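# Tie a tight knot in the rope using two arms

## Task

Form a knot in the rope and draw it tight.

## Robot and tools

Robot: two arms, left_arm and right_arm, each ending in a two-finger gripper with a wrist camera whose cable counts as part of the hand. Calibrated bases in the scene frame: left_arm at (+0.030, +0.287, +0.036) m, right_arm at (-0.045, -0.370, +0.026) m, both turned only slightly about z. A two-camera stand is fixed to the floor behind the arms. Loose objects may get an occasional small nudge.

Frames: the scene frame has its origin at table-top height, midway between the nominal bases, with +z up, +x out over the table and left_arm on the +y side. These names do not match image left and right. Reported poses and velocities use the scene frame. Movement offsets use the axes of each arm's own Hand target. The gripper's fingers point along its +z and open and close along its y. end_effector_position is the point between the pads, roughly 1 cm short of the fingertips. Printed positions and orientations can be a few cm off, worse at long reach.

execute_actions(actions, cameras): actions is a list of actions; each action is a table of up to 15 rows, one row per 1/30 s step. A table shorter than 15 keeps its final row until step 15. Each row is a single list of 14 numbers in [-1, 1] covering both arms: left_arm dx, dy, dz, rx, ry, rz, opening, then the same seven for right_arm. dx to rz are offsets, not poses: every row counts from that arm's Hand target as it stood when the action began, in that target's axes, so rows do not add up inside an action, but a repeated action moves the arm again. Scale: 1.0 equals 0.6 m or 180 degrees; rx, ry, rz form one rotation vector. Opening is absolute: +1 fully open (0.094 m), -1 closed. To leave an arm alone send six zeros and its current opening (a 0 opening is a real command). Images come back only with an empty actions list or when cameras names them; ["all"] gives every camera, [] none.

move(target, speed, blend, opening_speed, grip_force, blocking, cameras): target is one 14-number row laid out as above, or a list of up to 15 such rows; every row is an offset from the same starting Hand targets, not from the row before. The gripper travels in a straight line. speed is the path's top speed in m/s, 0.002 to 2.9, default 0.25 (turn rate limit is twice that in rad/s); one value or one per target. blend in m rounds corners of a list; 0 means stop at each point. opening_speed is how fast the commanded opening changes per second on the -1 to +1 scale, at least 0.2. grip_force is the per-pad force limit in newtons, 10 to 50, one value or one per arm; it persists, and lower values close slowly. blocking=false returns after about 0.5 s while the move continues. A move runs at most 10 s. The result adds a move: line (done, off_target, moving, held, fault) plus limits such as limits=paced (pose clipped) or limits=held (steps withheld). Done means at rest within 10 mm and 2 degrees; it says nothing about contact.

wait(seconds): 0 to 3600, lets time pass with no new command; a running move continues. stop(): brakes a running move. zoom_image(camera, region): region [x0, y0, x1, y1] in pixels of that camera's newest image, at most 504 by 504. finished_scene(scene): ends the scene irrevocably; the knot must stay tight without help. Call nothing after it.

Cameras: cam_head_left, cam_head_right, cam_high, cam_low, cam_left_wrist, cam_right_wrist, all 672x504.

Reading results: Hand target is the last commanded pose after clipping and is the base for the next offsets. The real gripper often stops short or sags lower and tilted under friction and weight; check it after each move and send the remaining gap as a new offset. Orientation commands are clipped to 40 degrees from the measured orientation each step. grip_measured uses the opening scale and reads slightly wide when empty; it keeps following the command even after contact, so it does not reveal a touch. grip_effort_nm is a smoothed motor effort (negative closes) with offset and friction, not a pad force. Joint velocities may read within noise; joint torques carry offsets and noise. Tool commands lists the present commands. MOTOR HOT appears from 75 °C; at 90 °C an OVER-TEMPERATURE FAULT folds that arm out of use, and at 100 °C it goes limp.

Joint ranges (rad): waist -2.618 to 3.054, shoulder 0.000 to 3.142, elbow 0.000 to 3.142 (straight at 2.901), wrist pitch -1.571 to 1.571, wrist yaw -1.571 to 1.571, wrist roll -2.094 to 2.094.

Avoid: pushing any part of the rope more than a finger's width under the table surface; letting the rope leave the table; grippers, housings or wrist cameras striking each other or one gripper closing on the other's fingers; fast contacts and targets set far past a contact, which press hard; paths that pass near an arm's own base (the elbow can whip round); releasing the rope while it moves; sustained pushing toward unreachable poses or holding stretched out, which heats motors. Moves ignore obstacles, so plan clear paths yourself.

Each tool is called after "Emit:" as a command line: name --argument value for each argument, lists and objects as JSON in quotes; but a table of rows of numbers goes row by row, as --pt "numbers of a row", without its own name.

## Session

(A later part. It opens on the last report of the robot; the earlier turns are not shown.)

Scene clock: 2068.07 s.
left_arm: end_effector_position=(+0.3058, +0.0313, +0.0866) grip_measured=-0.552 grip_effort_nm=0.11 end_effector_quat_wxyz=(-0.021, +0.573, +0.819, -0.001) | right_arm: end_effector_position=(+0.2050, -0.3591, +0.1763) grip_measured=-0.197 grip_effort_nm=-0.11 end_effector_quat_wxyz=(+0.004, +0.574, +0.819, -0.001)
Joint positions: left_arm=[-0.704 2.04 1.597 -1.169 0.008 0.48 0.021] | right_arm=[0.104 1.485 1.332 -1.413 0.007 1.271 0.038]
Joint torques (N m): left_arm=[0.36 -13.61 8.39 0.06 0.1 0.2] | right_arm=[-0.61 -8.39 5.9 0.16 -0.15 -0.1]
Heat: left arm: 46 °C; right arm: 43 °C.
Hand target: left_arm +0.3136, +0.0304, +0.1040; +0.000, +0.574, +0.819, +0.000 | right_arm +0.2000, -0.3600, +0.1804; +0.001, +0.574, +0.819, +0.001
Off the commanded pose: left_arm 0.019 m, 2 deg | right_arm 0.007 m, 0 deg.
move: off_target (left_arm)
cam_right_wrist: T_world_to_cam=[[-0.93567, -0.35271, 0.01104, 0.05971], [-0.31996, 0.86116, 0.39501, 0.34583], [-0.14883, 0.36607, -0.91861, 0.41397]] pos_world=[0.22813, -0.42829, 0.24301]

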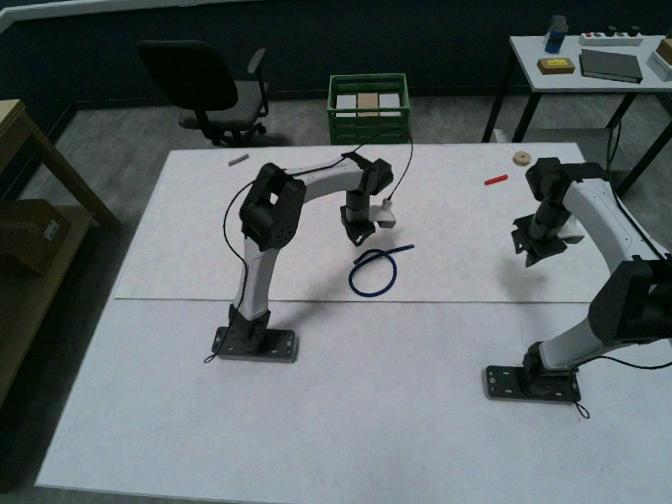

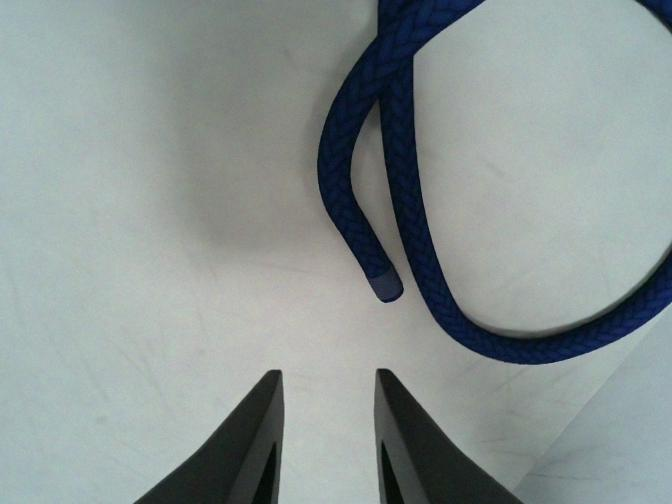

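Emit:
move --target '[0.077, -0.1135, 0.0733, 0, 0, -0.25, -0.45, 0, 0, 0, 0, 0, 0, -0.2]' --speed 0.12 --cameras '["cam_right_wrist"]'

Scene clock: 2123.93 s.
left_arm: end_effector_position=(+0.2310, +0.0554, +0.0532) grip_measured=-0.452 grip_effort_nm=0.11 end_effector_quat_wxyz=(-0.020, +0.218, +0.976, +0.010) | right_arm: end_effector_position=(+0.2050, -0.3591, +0.1763) grip_measured=-0.197 grip_effort_nm=-0.11 end_effector_quat_wxyz=(+0.004, +0.574, +0.819, -0.001)
Joint positions: left_arm=[-0.811 1.829 1.165 -0.95 0.008 -0.41 0.026] | right_arm=[0.104 1.485 1.332 -1.413 0.007 1.271 0.038]
Joint torques (N m): left_arm=[-0.92 -11.38 4.77 0.39 0.04 -0.02] | right_arm=[-0.62 -8.38 5.89 0.16 -0.16 -0.1]
Heat: left arm: 51 °C; right arm: 43 °C.
Hand target: left_arm +0.2339, +0.0507, +0.0600; +0.000, +0.217, +0.976, +0.000 | right_arm +0.2000, -0.3600, +0.1804; +0.001, +0.574, +0.819, +0.001
Off the commanded pose: left_arm 0.009 m, 3 deg | right_arm 0.007 m, 0 deg.
move: off_target (left_arm)
cam_right_wrist: T_world_to_cam=[[-0.93567, -0.35271, 0.01104, 0.05971], [-0.31996, 0.86116, 0.39501, 0.34583], [-0.14883, 0.36607, -0.91861, 0.41397]] pos_world=[0.22813, -0.42829, 0.24301]

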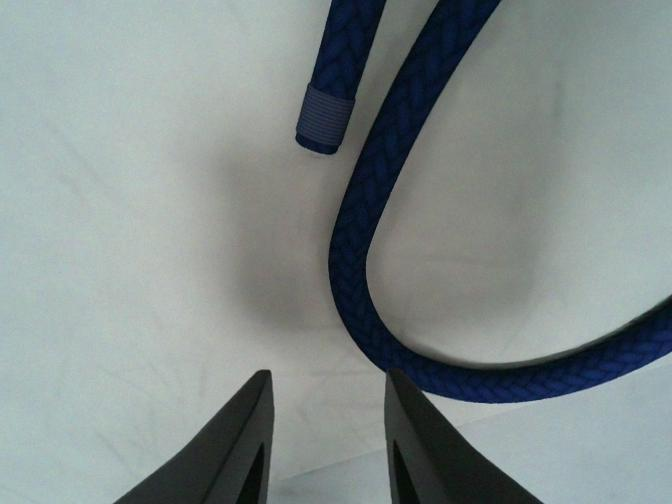

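Emit:
move --target '[0.002, -0.0087, 0.0817, 0, 0, 0, -0.45, 0, 0, 0, 0, 0, 0, -0.2]' --speed 0.06 --cameras '["cam_right_wrist"]'

Scene clock: 2142.20 s.
left_arm: end_effector_position=(+0.2282, +0.0508, +0.0175) grip_measured=-0.452 grip_effort_nm=0.11 end_effector_quat_wxyz=(-0.009, +0.217, +0.976, +0.002) | right_arm: end_effector_position=(+0.2050, -0.3591, +0.1763) grip_measured=-0.197 grip_effort_nm=-0.11 end_effector_quat_wxyz=(+0.004, +0.574, +0.819, -0.001)
Joint positions: left_arm=[-0.828 1.878 1.069 -0.779 0.008 -0.428 0.026] | right_arm=[0.104 1.485 1.332 -1.413 0.007 1.271 0.038]
Joint torques (N m): left_arm=[-1.1 -7.12 4.38 0.61 0.04 0.04] | right_arm=[-0.64 -8.36 5.9 0.15 -0.15 -0.1]
Heat: left arm: 50 °C; right arm: 43 °C.
Hand target: left_arm +0.2306, +0.0463, +0.0110; +0.000, +0.217, +0.976, +0.000 | right_arm +0.2000, -0.3600, +0.1804; +0.001, +0.574, +0.819, +0.001
Off the commanded pose: left_arm 0.008 m, 1 deg | right_arm 0.007 m, 0 deg.
move: done
cam_right_wrist: T_world_to_cam=[[-0.93567, -0.35271, 0.01104, 0.05971], [-0.31996, 0.86116, 0.39501, 0.34583], [-0.14883, 0.36607, -0.91861, 0.41397]] pos_world=[0.22813, -0.42829, 0.24301]

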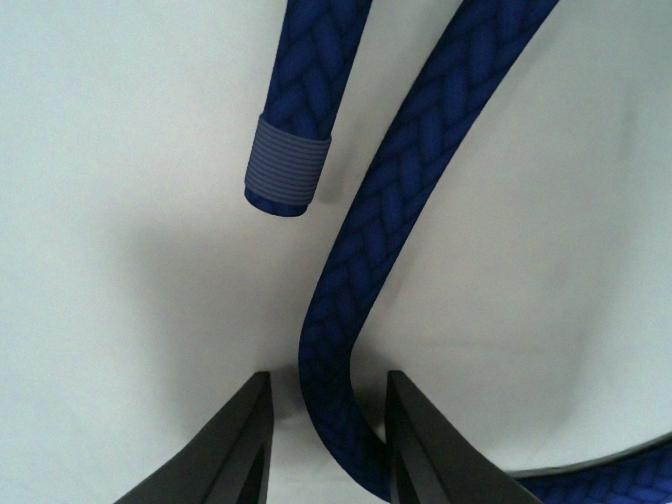

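Emit:
move --target '[0, 0, 0, 0, 0, 0, -0.88, 0, 0, 0, 0, 0, 0, -0.2]' --opening_speed 0.8 --cameras '[]'

Emit:
move --pt "-0.0302 0.0141 -0.05 0 0 0 -0.88 0 0 0 0 0 0 -0.2" --pt "-0.0609 0.0468 -0.1 0 0 0 -0.88 0 0 0 0 0 0 -0.2" --pt "-0.082 0.068 -0.0833 0 0 0 -0.88 0 0 0 0 0 0 -0.2" --speed 0.07 --blend '[0.01, 0.01, 0]' --cameras '["cam_low", "cam_high", "cam_head_right", "cam_right_wrist"]'

Scene clock: 2188.90 s.
left_arm: end_effector_position=(+0.2302, +0.0485, +0.0175) grip_measured=-0.833 grip_effort_nm=-0.90 end_effector_quat_wxyz=(-0.004, +0.217, +0.976, -0.002) | right_arm: end_effector_position=(+0.2050, -0.3591, +0.1763) grip_measured=-0.197 grip_effort_nm=-0.11 end_effector_quat_wxyz=(+0.004, +0.574, +0.819, -0.001)
Joint positions: left_arm=[-0.828 1.878 1.069 -0.767 0.008 -0.428 0.008] | right_arm=[0.104 1.485 1.332 -1.413 0.007 1.271 0.038]
Joint torques (N m): left_arm=[-0.96 -7.05 4.37 0.52 0.04 0.02] | right_arm=[-0.61 -8.4 5.9 0.16 -0.15 -0.1]
Heat: left arm: 43 °C; right arm: 42 °C.
Hand target: left_arm +0.2306, +0.0462, +0.0110; +0.000, +0.217, +0.976, +0.000 | right_arm +0.2000, -0.3600, +0.1804; +0.001, +0.574, +0.819, +0.001
Off the commanded pose: left_arm 0.007 m, 1 deg | right_arm 0.007 m, 0 deg.
move: done

Scene clock: 2191.00 s.
left_arm: end_effector_position=(+0.2862, +0.0637, +0.0584) grip_measured=-0.839 grip_effort_nm=-1.03 end_effector_quat_wxyz=(-0.004, +0.215, +0.977, -0.003) | right_arm: end_effector_position=(+0.2050, -0.3591, +0.1763) grip_measured=-0.197 grip_effort_nm=-0.11 end_effector_quat_wxyz=(+0.004, +0.574, +0.819, -0.001)
Joint positions: left_arm=[-0.672 1.904 1.287 -0.958 0.008 -0.278 0.008] | right_arm=[0.104 1.485 1.332 -1.413 0.007 1.271 0.038]
Joint torques (N m): left_arm=[0.08 -8.18 8.12 0.18 0.05 0.2] | right_arm=[-0.61 -8.35 5.89 0.16 -0.15 -0.09]
Heat: left arm: 43 °C; right arm: 42 °C.
Hand target: left_arm +0.2924, +0.0626, +0.0609; +0.000, +0.217, +0.976, +0.000 | right_arm +0.2000, -0.3600, +0.1804; +0.001, +0.574, +0.819, +0.001
Off the commanded pose: left_arm 0.007 m, 1 deg | right_arm 0.007 m, 0 deg.
move: done
cam_right_wrist: T_world_to_cam=[[-0.93567, -0.35271, 0.01104, 0.05971], [-0.31996, 0.86116, 0.39501, 0.34583], [-0.14883, 0.36607, -0.91861, 0.41397]] pos_world=[0.22813, -0.42829, 0.24301]
Images, in order (width x height): cam_head_right 672x504, cam_high 672x504, cam_low 672x504, cam_right_wrist 672x504.

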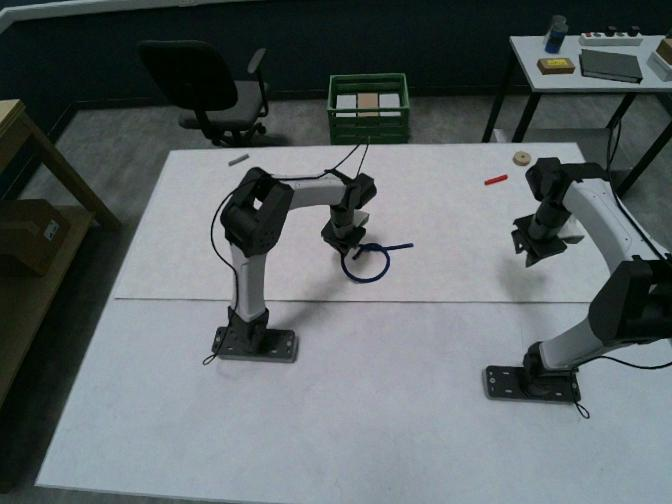

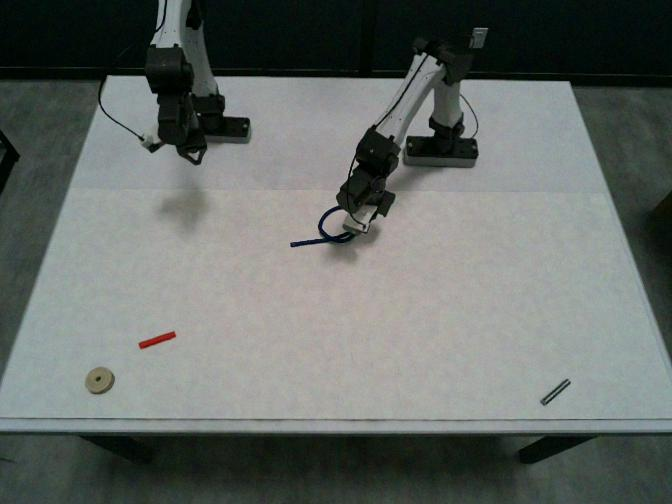

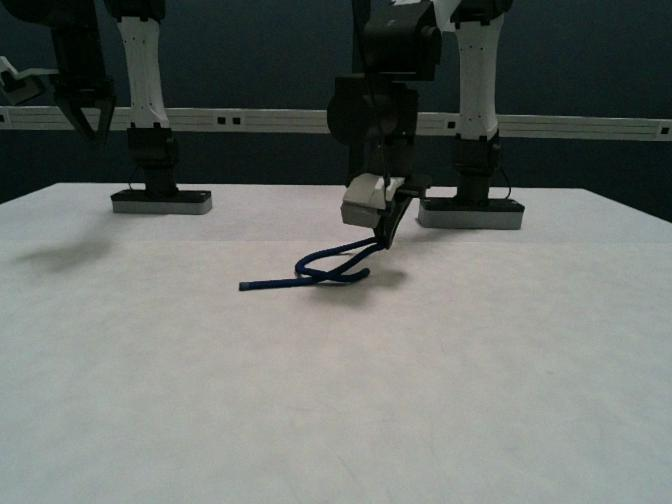

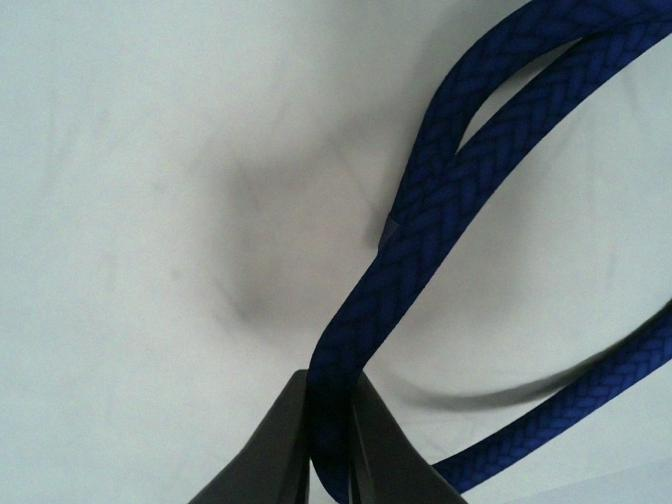

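Emit:
zoom_image --camera "cam_head_right" --region '[320, 220, 430, 295]'

Emit:
zoom_image --camera "cam_low" --region '[230, 210, 430, 310]'

Emit:
zoom_image --camera "cam_high" --region '[270, 180, 420, 270]'

Scaled by 4.582 from the camera's image (finer frame: 960x720).

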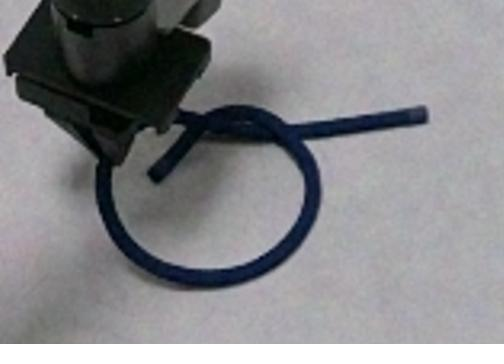

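Scaled by 2.520 from the camera's image (finer frame: 960x720).

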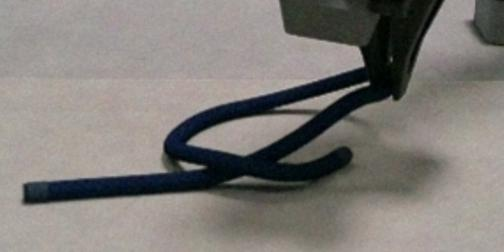

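Scaled by 3.360 from the camera's image (finer frame: 960x720).

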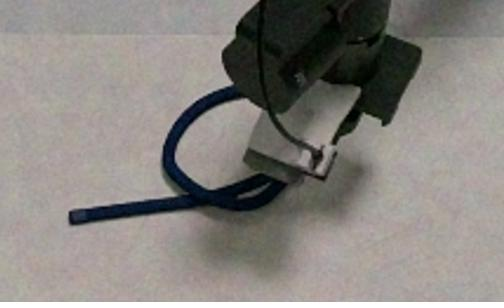

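Emit:
move --pt "0 0 -0.05 0 0 0 -0.88 0 0 0 0 0 0 -0.2" --pt "-0.0442 0.05 -0.05 0 0 0 -0.88 0 0 0 0 0 0 -0.2" --speed 0.07 --cameras '["cam_low", "cam_high", "cam_head_right", "cam_right_wrist"]'

Emit:
zoom_image --camera "cam_head_right" --region '[320, 220, 430, 295]'

Emit:
zoom_image --camera "cam_low" --region '[230, 200, 430, 310]'

Scene clock: 2262.07 s.
left_arm: end_effector_position=(+0.3238, +0.0785, +0.0884) grip_measured=-0.839 grip_effort_nm=-1.03 end_effector_quat_wxyz=(-0.002, +0.215, +0.977, -0.004) | right_arm: end_effector_position=(+0.2050, -0.3591, +0.1763) grip_measured=-0.197 grip_effort_nm=-0.11 end_effector_quat_wxyz=(+0.004, +0.574, +0.819, -0.001)
Joint positions: left_arm=[-0.573 1.94 1.462 -1.094 0.008 -0.179 0.008] | right_arm=[0.104 1.485 1.332 -1.413 0.007 1.271 0.038]
Joint torques (N m): left_arm=[0.03 -8.69 8.54 0.14 0.05 0.21] | right_arm=[-0.61 -8.36 5.9 0.16 -0.15 -0.09]
Heat: left arm: 39 °C; right arm: 42 °C.
Hand target: left_arm +0.3292, +0.0785, +0.0910; +0.000, +0.217, +0.976, +0.000 | right_arm +0.2000, -0.3600, +0.1804; +0.001, +0.574, +0.819, +0.001
Off the commanded pose: left_arm 0.006 m, 0 deg | right_arm 0.007 m, 0 deg.
move: done
cam_right_wrist: T_world_to_cam=[[-0.93567, -0.35271, 0.01104, 0.05971], [-0.31996, 0.86116, 0.39501, 0.34583], [-0.14883, 0.36607, -0.91861, 0.41397]] pos_world=[0.22813, -0.42829, 0.24301]
Images, in order (width x height): cam_head_right 672x504, cam_high 672x504, cam_low 672x504, cam_right_wrist 672x504.

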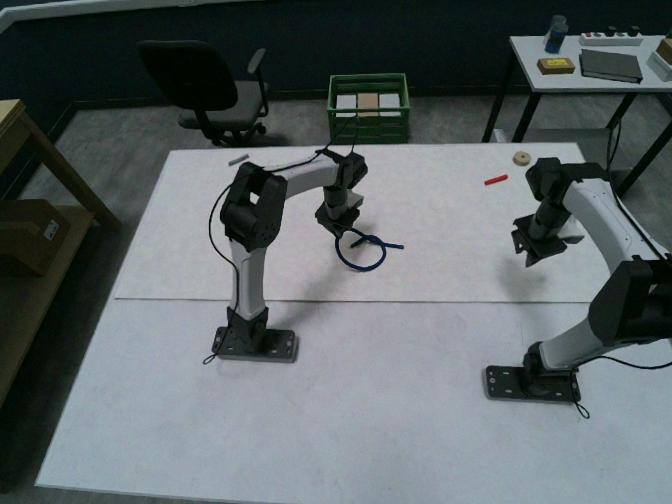

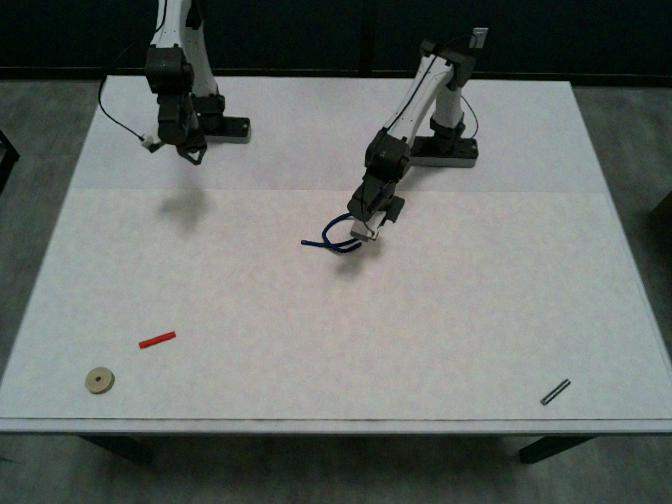

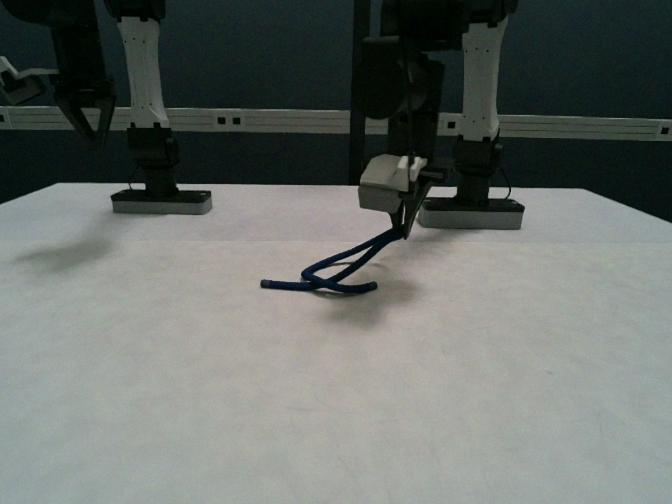

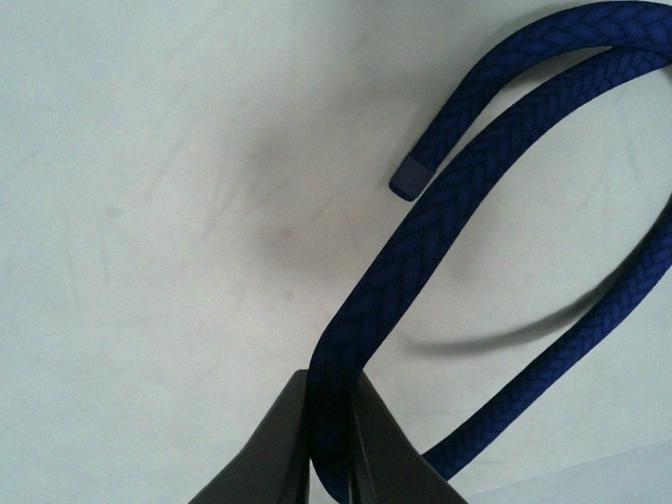

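Scaled by 4.582 from the camera's image (finer frame: 960x720).

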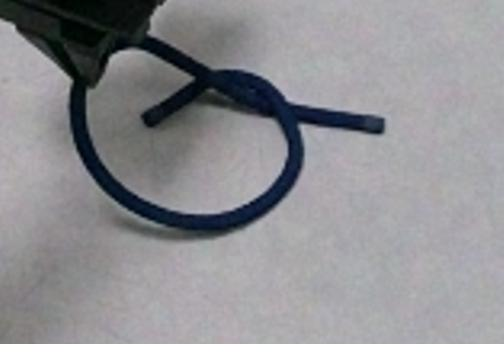

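Scaled by 2.520 from the camera's image (finer frame: 960x720).

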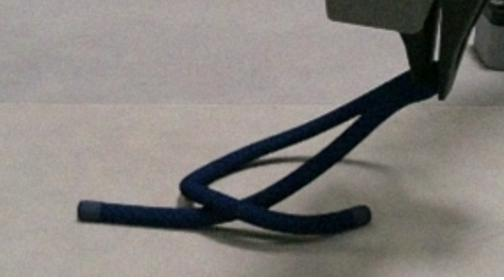

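Emit:
zoom_image --camera "cam_high" --region '[280, 190, 420, 270]'

Scaled by 3.600 from the camera's image (finer frame: 960x720).

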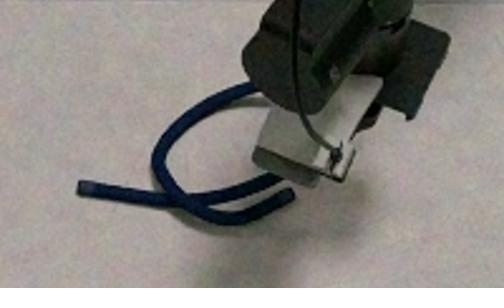

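Emit:
move --target '[0, 0, 0, 0, 0, 0, -0.88, 0.314, 0.3803, 0.159, -0.2684, -0.0473, -0.8515, -0.45]' --speed 0.12 --cameras '["cam_low", "cam_high", "cam_head_right", "cam_left_wrist"]'

Scene clock: 2362.80 s.
left_arm: end_effector_position=(+0.3236, +0.0786, +0.0884) grip_measured=-0.839 grip_effort_nm=-1.03 end_effector_quat_wxyz=(-0.002, +0.215, +0.977, -0.003) | right_arm: end_effector_position=(+0.3249, -0.1494, +0.1008) grip_measured=-0.447 grip_effort_nm=-0.12 end_effector_quat_wxyz=(+0.201, -0.507, +0.815, +0.195)
Joint positions: left_arm=[-0.573 1.94 1.462 -1.094 0.008 -0.178 0.008] | right_arm=[0.413 1.894 1.361 -0.692 -0.46 -0.674 0.026]
Joint torques (N m): left_arm=[0.09 -8.68 8.54 0.15 0.09 0.18] | right_arm=[0.75 -9.95 8.13 1.16 -0.55 -0.11]
Heat: left arm: 42 °C; right arm: 41 °C.
Hand target: left_arm +0.3292, +0.0785, +0.0910; +0.000, +0.217, +0.976, +0.000 | right_arm +0.3276, -0.1428, +0.0999; +0.202, -0.515, +0.809, +0.200 (not the last commanded pose)
Off the commanded pose: left_arm 0.006 m, 0 deg | right_arm 0.053 m, 25 deg.
move: off_target (right_arm; path cut at 10 s)
cam_left_wrist: T_world_to_cam=[[-0.41634, -0.9092, 0.00341, 0.20628], [-0.81814, 0.37628, 0.43481, 0.23113], [-0.39662, 0.17824, -0.90051, 0.28002]] pos_world=[0.38604, 0.05067, 0.15096]
Images, in order (width x height): cam_head_right 672x504, cam_high 672x504, cam_low 672x504, cam_left_wrist 672x504.

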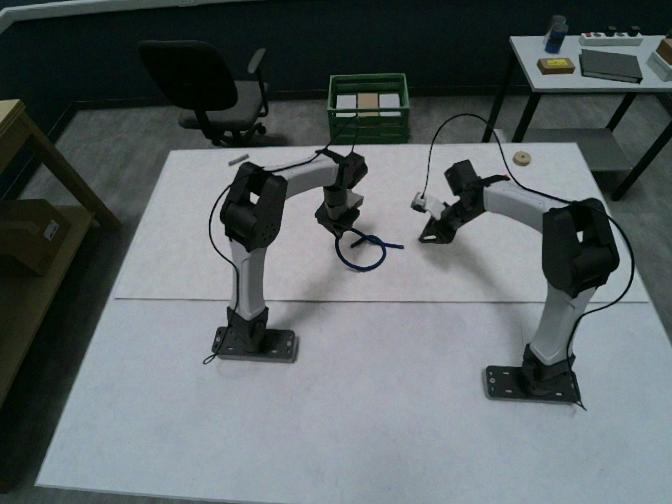

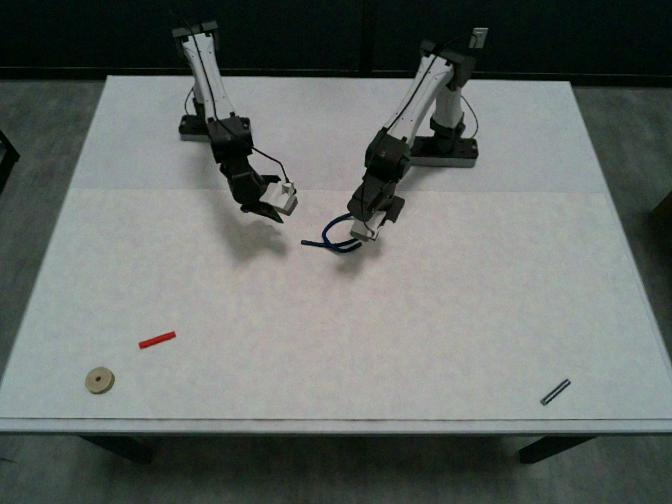

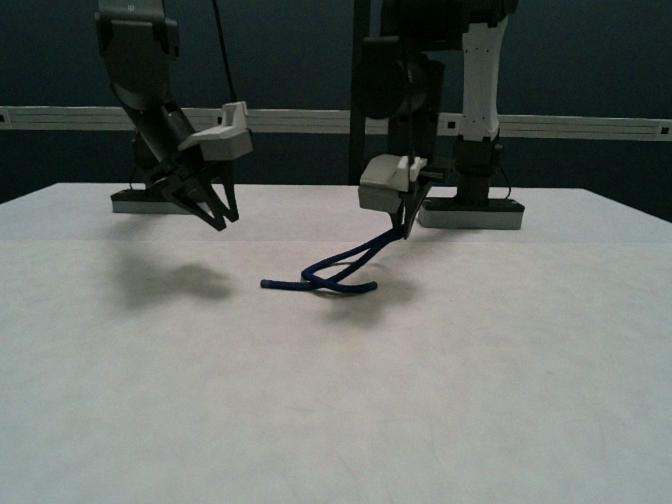

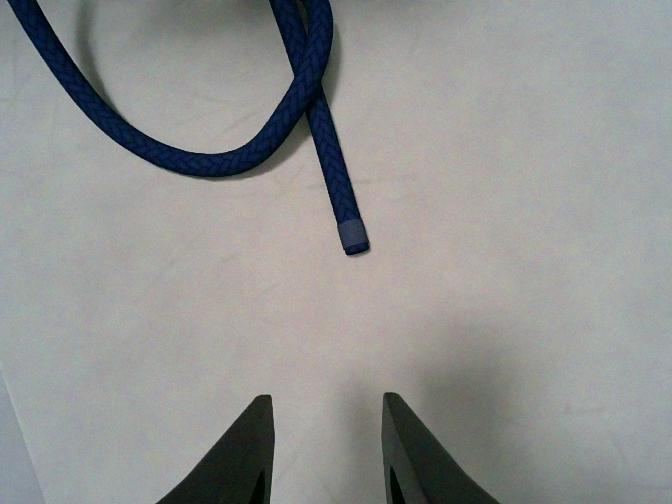

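Emit:
move --target '[0, 0, 0, 0, 0, 0, -0.88, -0.0462, -0.0172, 0.1003, -0.0405, -0.0066, -0.088, -0.45]' --speed 0.15 --cameras '["cam_low", "cam_left_wrist"]'

Scene clock: 2416.90 s.
left_arm: end_effector_position=(+0.3236, +0.0786, +0.0884) grip_measured=-0.839 grip_effort_nm=-1.03 end_effector_quat_wxyz=(-0.002, +0.215, +0.977, -0.003) | right_arm: end_effector_position=(+0.3575, -0.0985, +0.0684) grip_measured=-0.447 grip_effort_nm=-0.12 end_effector_quat_wxyz=(-0.213, +0.627, -0.717, -0.218)
Joint positions: left_arm=[-0.573 1.94 1.462 -1.094 0.008 -0.178 0.008] | right_arm=[0.461 2.171 1.623 -0.716 -0.547 -0.942 0.026]
Joint torques (N m): left_arm=[-0.03 -8.66 8.51 0.13 0.07 0.19] | right_arm=[0.66 -12.23 7.98 0.82 -0.63 -0.11]
Heat: left arm: 42 °C; right arm: 45 °C.
Hand target: left_arm +0.3292, +0.0785, +0.0910; +0.000, +0.217, +0.976, +0.000 | right_arm +0.3551, -0.0941, +0.0631; +0.203, -0.631, +0.714, +0.227
Off the commanded pose: left_arm 0.006 m, 0 deg | right_arm 0.007 m, 2 deg.
move: done
cam_left_wrist: T_world_to_cam=[[-0.41634, -0.9092, 0.00341, 0.20628], [-0.81814, 0.37628, 0.43481, 0.23113], [-0.39662, 0.17824, -0.90051, 0.28002]] pos_world=[0.38604, 0.05067, 0.15096]

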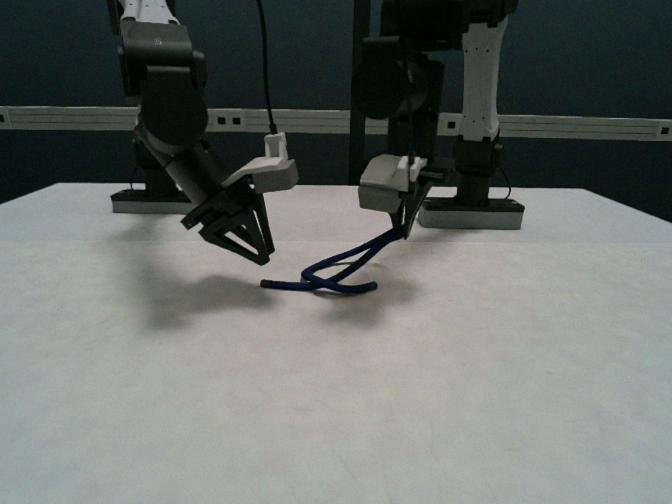

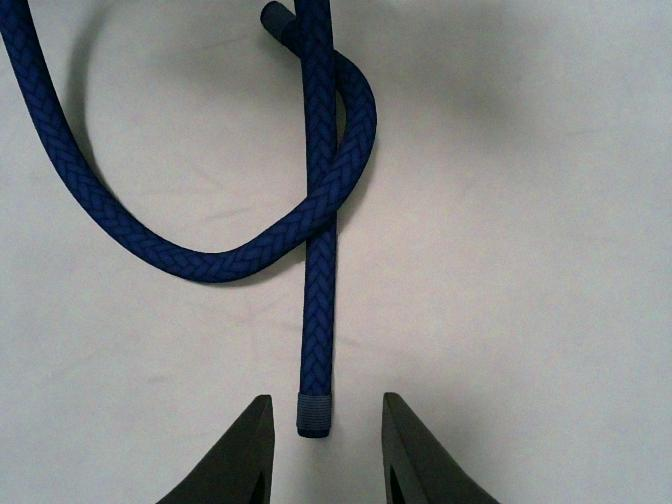

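Emit:
move --target '[0, 0, 0, 0, 0, 0, -0.88, -0.0022, 0.0075, 0.095, 0, 0, 0, -0.45]' --speed 0.06 --cameras '["cam_low", "cam_left_wrist"]'

Emit:
zoom_image --camera "cam_low" --region '[190, 180, 430, 310]'

Scene clock: 2451.90 s.
left_arm: end_effector_position=(+0.3236, +0.0786, +0.0884) grip_measured=-0.839 grip_effort_nm=-1.03 end_effector_quat_wxyz=(-0.002, +0.215, +0.977, -0.003) | right_arm: end_effector_position=(+0.3531, -0.0609, +0.0323) grip_measured=-0.447 grip_effort_nm=-0.12 end_effector_quat_wxyz=(-0.212, +0.632, -0.710, -0.228)
Joint positions: left_arm=[-0.573 1.94 1.462 -1.094 0.008 -0.178 0.008] | right_arm=[0.535 2.268 1.623 -0.586 -0.546 -0.878 0.026]
Joint torques (N m): left_arm=[0.02 -8.7 8.49 0.16 0.07 0.18] | right_arm=[0.7 -12.88 5.34 1.32 -0.37 0.09]
Heat: left arm: 41 °C; right arm: 45 °C.
Hand target: left_arm +0.3292, +0.0785, +0.0910; +0.000, +0.217, +0.976, +0.000 | right_arm +0.3510, -0.0595, +0.0177; +0.203, -0.631, +0.714, +0.227
Off the commanded pose: left_arm 0.006 m, 0 deg | right_arm 0.015 m, 1 deg.
move: off_target (right_arm)
cam_left_wrist: T_world_to_cam=[[-0.41634, -0.9092, 0.00341, 0.20628], [-0.81814, 0.37628, 0.43481, 0.23113], [-0.39662, 0.17824, -0.90051, 0.28002]] pos_world=[0.38604, 0.05067, 0.15096]

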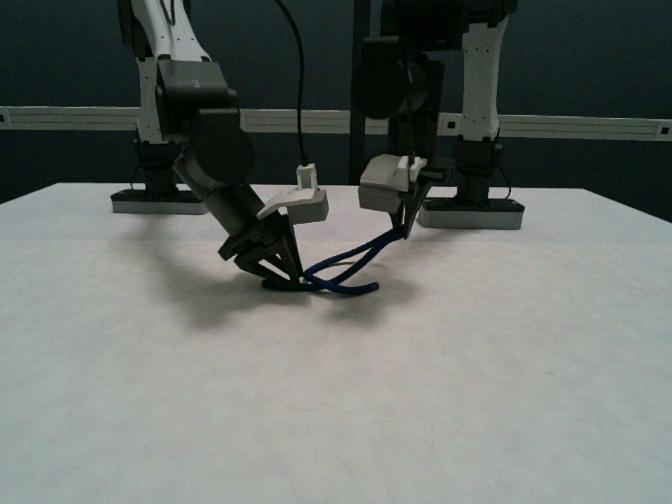

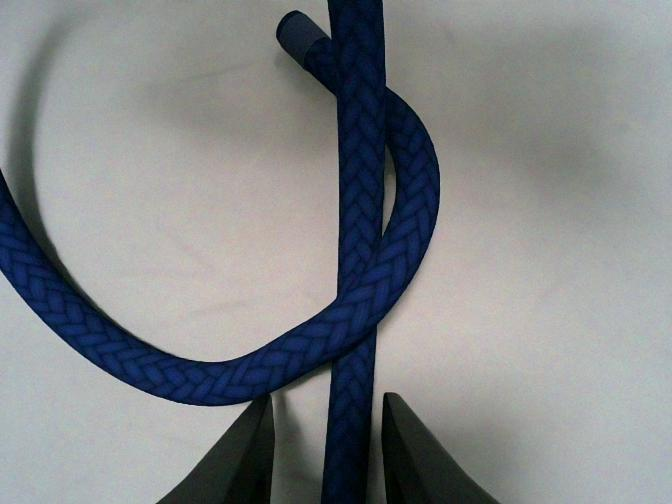

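Scaled by 2.100 from the camera's image (finer frame: 960x720).

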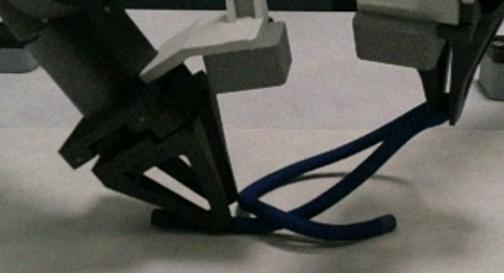

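Emit:
move --pt "0 0 0 0 0 0 -0.88 -0.0015 0 -0.0195 0 0 0 -0.45" --pt "0 0 0 0 0 0 -0.88 0.0297 -0.0037 0.0073 0 0 0 -0.45" --speed 0.05 --cameras '["cam_low", "cam_left_wrist"]'

Emit:
zoom_image --camera "cam_low" --region '[190, 180, 430, 310]'

Scene clock: 2474.13 s.
left_arm: end_effector_position=(+0.3236, +0.0786, +0.0884) grip_measured=-0.839 grip_effort_nm=-1.03 end_effector_quat_wxyz=(-0.002, +0.215, +0.977, -0.003) | right_arm: end_effector_position=(+0.3526, -0.0654, +0.0237) grip_measured=-0.447 grip_effort_nm=-0.11 end_effector_quat_wxyz=(-0.216, +0.633, -0.708, -0.226)
Joint positions: left_arm=[-0.573 1.94 1.462 -1.094 0.008 -0.178 0.008] | right_arm=[0.528 2.268 1.585 -0.544 -0.546 -0.888 0.026]
Joint torques (N m): left_arm=[-0.05 -8.65 8.53 0.16 0.08 0.2] | right_arm=[-0.72 -12.07 4.55 1.34 -0.46 -0.11]
Heat: left arm: 41 °C; right arm: 48 °C.
Hand target: left_arm +0.3292, +0.0785, +0.0910; +0.000, +0.217, +0.976, +0.000 | right_arm +0.3512, -0.0716, +0.0038; +0.203, -0.631, +0.714, +0.227
Off the commanded pose: left_arm 0.006 m, 0 deg | right_arm 0.021 m, 2 deg.
move: off_target (right_arm)
cam_left_wrist: T_world_to_cam=[[-0.41634, -0.9092, 0.00341, 0.20628], [-0.81814, 0.37628, 0.43481, 0.23113], [-0.39662, 0.17824, -0.90051, 0.28002]] pos_world=[0.38604, 0.05067, 0.15096]

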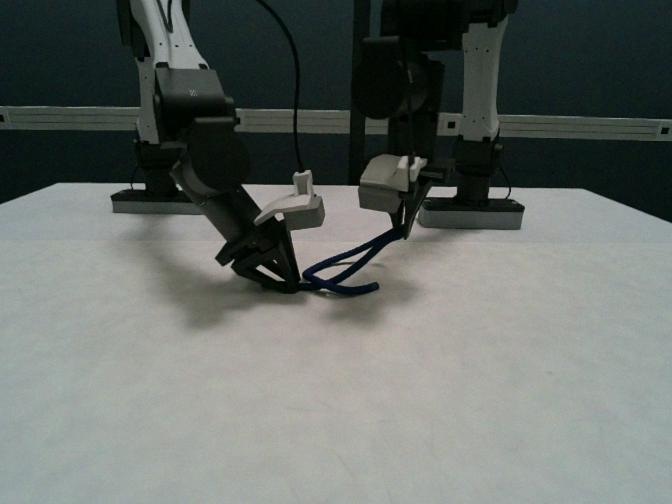

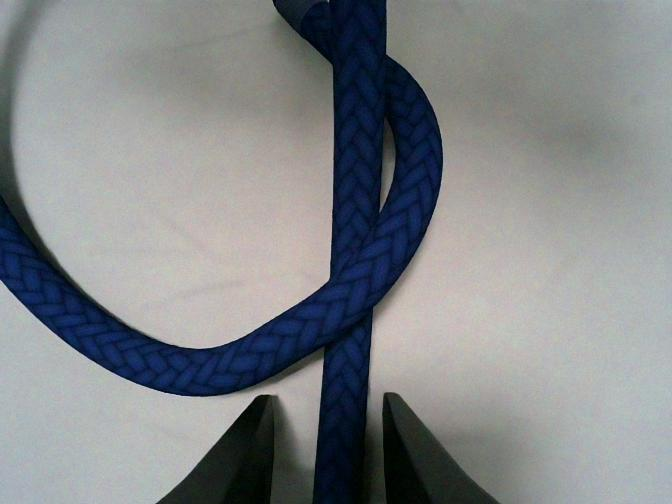

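Scaled by 2.100 from the camera's image (finer frame: 960x720).

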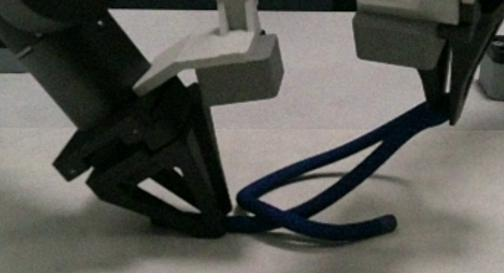

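Emit:
move --target '[0, 0, 0, 0, 0, 0, -0.88, 0, 0, 0, 0, 0, 0, -0.9]' --opening_speed 0.6 --cameras '["cam_left_wrist"]'

Emit:
zoom_image --camera "cam_left_wrist" --region '[200, 250, 480, 504]'

Scene clock: 2482.33 s.
left_arm: end_effector_position=(+0.3236, +0.0786, +0.0884) grip_measured=-0.839 grip_effort_nm=-1.03 end_effector_quat_wxyz=(-0.002, +0.215, +0.977, -0.003) | right_arm: end_effector_position=(+0.3543, -0.0652, +0.0243) grip_measured=-0.813 grip_effort_nm=-0.91 end_effector_quat_wxyz=(-0.219, +0.633, -0.708, -0.225)
Joint positions: left_arm=[-0.573 1.94 1.462 -1.094 0.008 -0.178 0.008] | right_arm=[0.526 2.268 1.585 -0.536 -0.546 -0.888 0.009]
Joint torques (N m): left_arm=[0.05 -8.72 8.53 0.16 0.05 0.19] | right_arm=[-0.59 -12.08 4.55 1.25 -0.46 -0.11]
Heat: left arm: 41 °C; right arm: 48 °C.
Hand target: left_arm +0.3292, +0.0785, +0.0910; +0.000, +0.217, +0.976, +0.000 | right_arm +0.3511, -0.0716, +0.0038; +0.203, -0.631, +0.714, +0.227
Off the commanded pose: left_arm 0.006 m, 0 deg | right_arm 0.022 m, 2 deg.
move: done
cam_left_wrist: T_world_to_cam=[[-0.41634, -0.9092, 0.00341, 0.20628], [-0.81814, 0.37628, 0.43481, 0.23113], [-0.39662, 0.17824, -0.90051, 0.28002]] pos_world=[0.38604, 0.05067, 0.15096]

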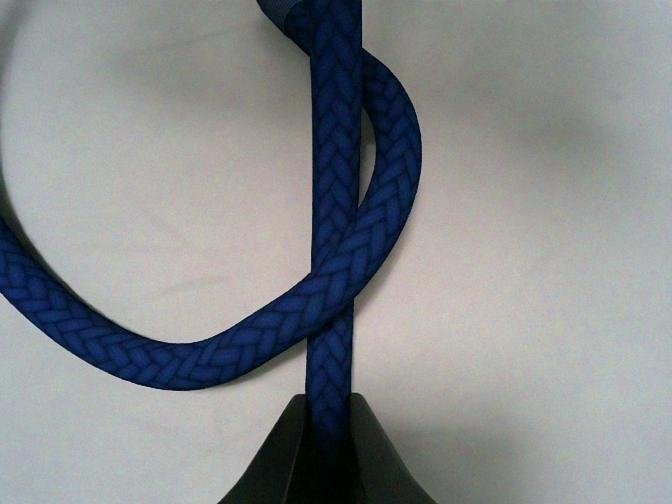

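Scaled by 1.800 from the camera's image (finer frame: 960x720).

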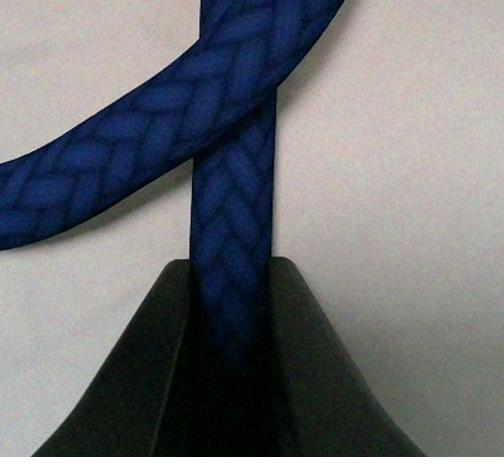

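Emit:
move --target '[-0.0202, 0.004, 0.1183, 0, 0, 0, -0.88, 0, 0, 0, 0, 0, 0, -0.9]' --speed 0.06 --cameras '["cam_low", "cam_high", "cam_head_right", "cam_left_wrist", "cam_right_wrist"]'

Scene clock: 2497.20 s.
left_arm: end_effector_position=(+0.3371, +0.0737, +0.0259) grip_measured=-0.839 grip_effort_nm=-1.03 end_effector_quat_wxyz=(-0.004, +0.216, +0.976, -0.003) | right_arm: end_effector_position=(+0.3543, -0.0652, +0.0243) grip_measured=-0.817 grip_effort_nm=-0.99 end_effector_quat_wxyz=(-0.219, +0.633, -0.708, -0.225)
Joint positions: left_arm=[-0.563 2.072 1.393 -0.896 0.008 -0.167 0.008] | right_arm=[0.526 2.268 1.585 -0.536 -0.546 -0.888 0.009]
Joint torques (N m): left_arm=[0.1 -9.4 4.96 0.47 0.06 0.17] | right_arm=[-0.58 -12.1 4.55 1.26 -0.46 -0.11]
Heat: left arm: 41 °C; right arm: 48 °C.
Hand target: left_arm +0.3410, +0.0755, +0.0199; +0.000, +0.217, +0.976, +0.000 | right_arm +0.3511, -0.0716, +0.0038; +0.203, -0.631, +0.714, +0.227
Off the commanded pose: left_arm 0.007 m, 1 deg | right_arm 0.022 m, 2 deg.
move: done
cam_left_wrist: T_world_to_cam=[[-0.4174, -0.90872, 0.00283, 0.20798], [-0.81647, 0.3764, 0.43783, 0.27053], [-0.39893, 0.18044, -0.89905, 0.23047]] pos_world=[0.39963, 0.04558, 0.08817]
cam_right_wrist: T_world_to_cam=[[0.99503, -0.09686, -0.02329, -0.36179], [-0.09961, -0.96988, -0.22227, 0.01813], [-0.00106, 0.22349, -0.97471, 0.12872]] pos_world=[0.36193, -0.04622, 0.12107]
Images, in order (width x height): cam_head_right 672x504, cam_high 672x504, cam_low 672x504, cam_left_wrist 672x504, cam_right_wrist 672x504.

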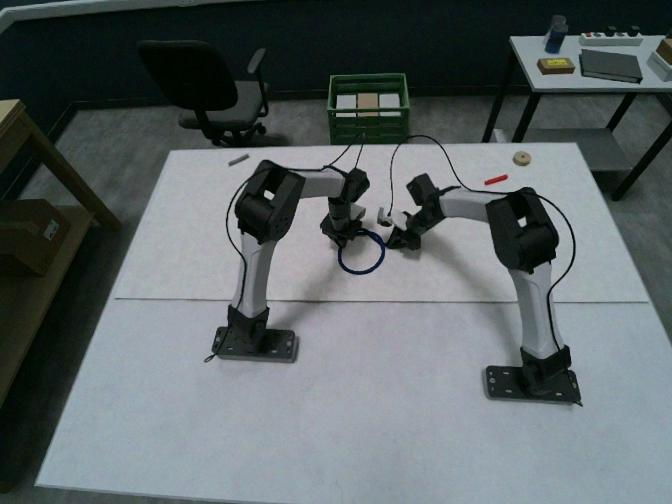

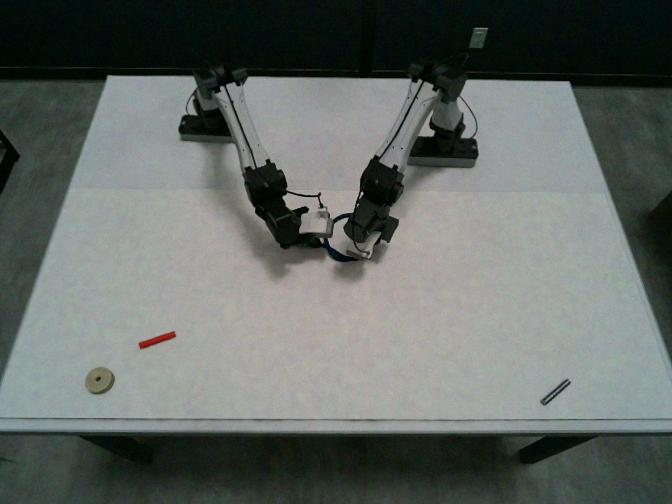

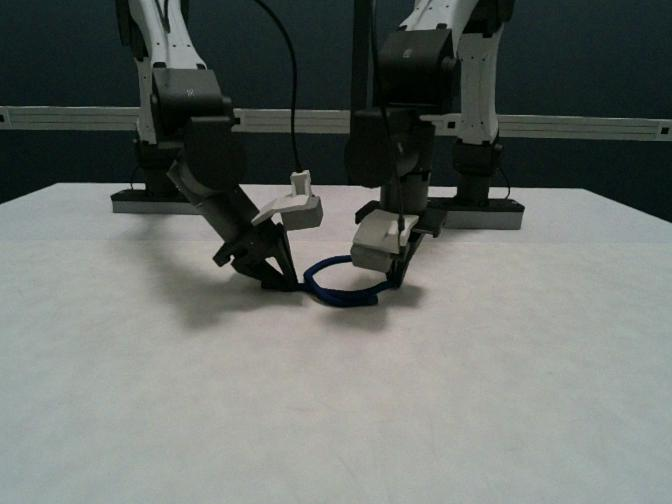

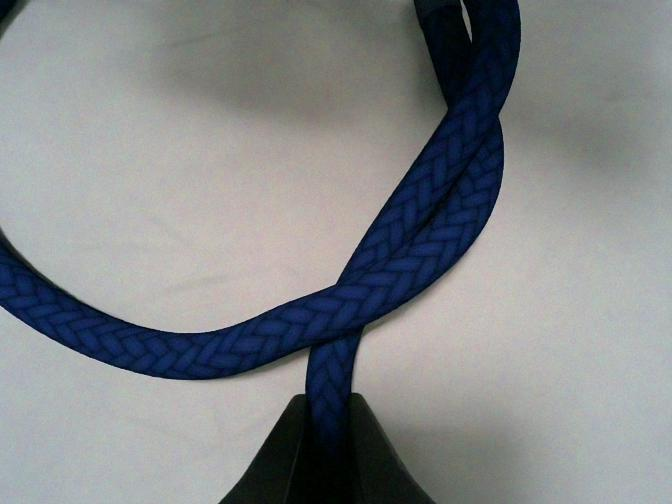

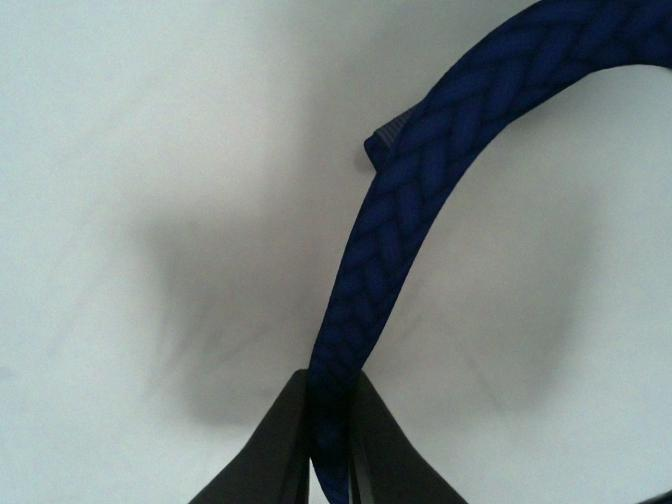

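Emit:
move --target '[0.0, 0.0, -0.1267, 0, 0, 0, -0.88, 0, 0, 0, 0, 0, 0, -0.9]' --speed 0.07 --cameras '["cam_low", "cam_head_right", "cam_left_wrist", "cam_right_wrist"]'

Scene clock: 2565.07 s.
left_arm: end_effector_position=(+0.3331, +0.0764, +0.0780) grip_measured=-0.839 grip_effort_nm=-1.03 end_effector_quat_wxyz=(-0.022, +0.216, +0.976, +0.005) | right_arm: end_effector_position=(+0.3543, -0.0652, +0.0243) grip_measured=-0.817 grip_effort_nm=-0.99 end_effector_quat_wxyz=(-0.219, +0.633, -0.708, -0.225)
Joint positions: left_arm=[-0.563 2.024 1.538 -1.129 0.008 -0.167 0.008] | right_arm=[0.526 2.268 1.585 -0.536 -0.546 -0.888 0.009]
Joint torques (N m): left_arm=[0.13 -13.6 8.39 0.1 0.06 0.2] | right_arm=[-0.58 -12.07 4.56 1.26 -0.46 -0.11]
Heat: left arm: 39 °C; right arm: 49 °C.
Hand target: left_arm +0.3411, +0.0755, +0.0960; +0.000, +0.217, +0.976, +0.000 | right_arm +0.3511, -0.0716, +0.0038; +0.203, -0.631, +0.714, +0.227
Off the commanded pose: left_arm 0.020 m, 3 deg | right_arm 0.022 m, 2 deg.
move: off_target (left_arm)
cam_left_wrist: T_world_to_cam=[[-0.41748, -0.90868, -0.00385, 0.20919], [-0.80171, 0.36634, 0.47229, 0.23666], [-0.42775, 0.20026, -0.88143, 0.28195]] pos_world=[0.39767, 0.04693, 0.13755]
cam_right_wrist: T_world_to_cam=[[0.99503, -0.09686, -0.02329, -0.36179], [-0.09961, -0.96988, -0.22227, 0.01813], [-0.00106, 0.22349, -0.97471, 0.12872]] pos_world=[0.36193, -0.04622, 0.12107]
Images, in order (width x height): cam_head_right 672x504, cam_low 672x504, cam_left_wrist 672x504, cam_right_wrist 672x504.

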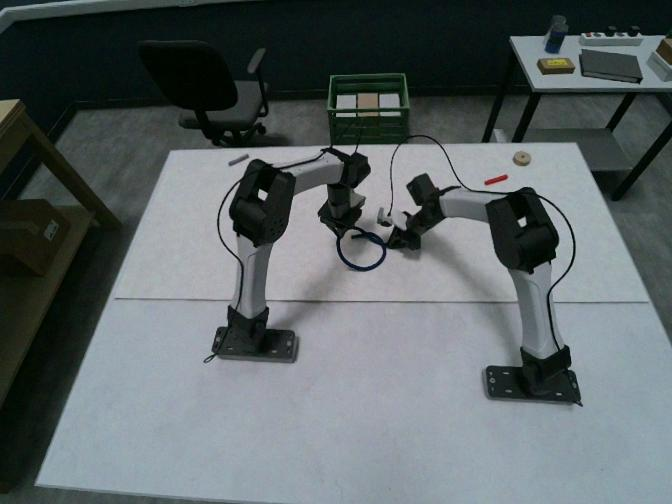

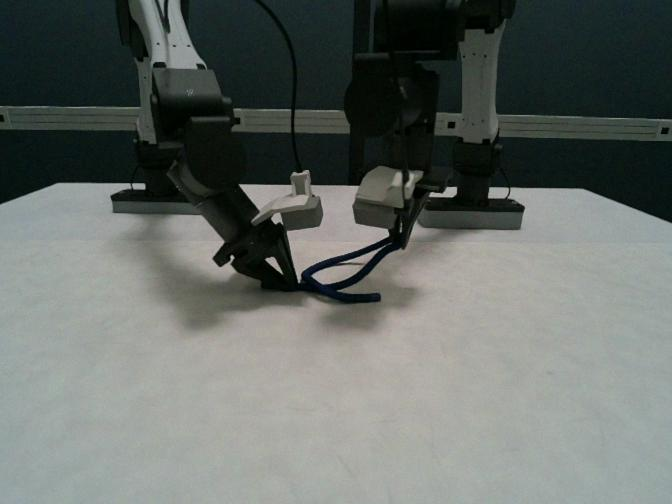

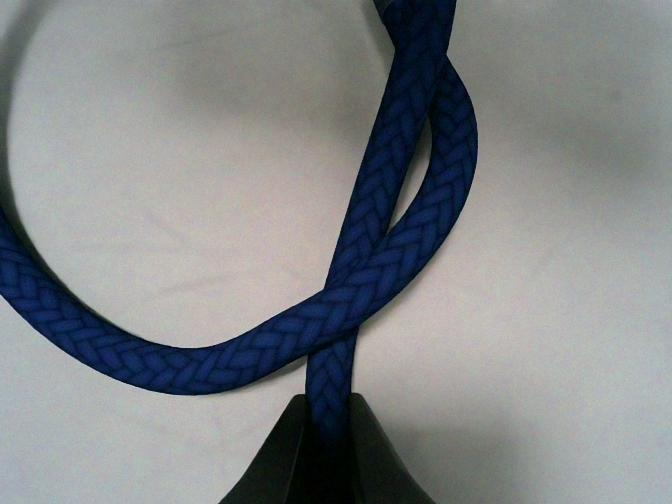

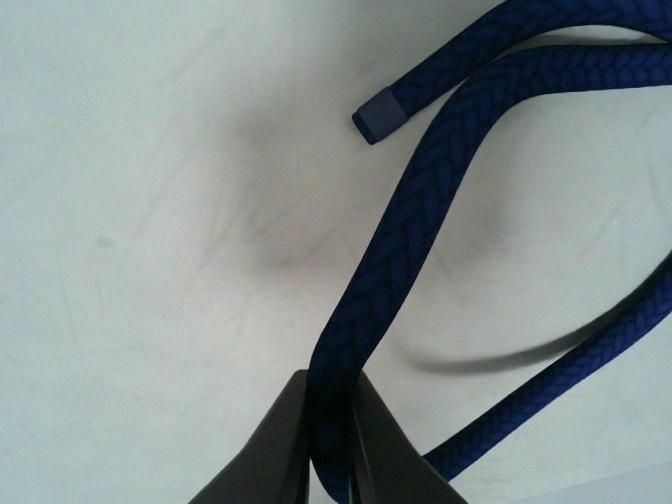

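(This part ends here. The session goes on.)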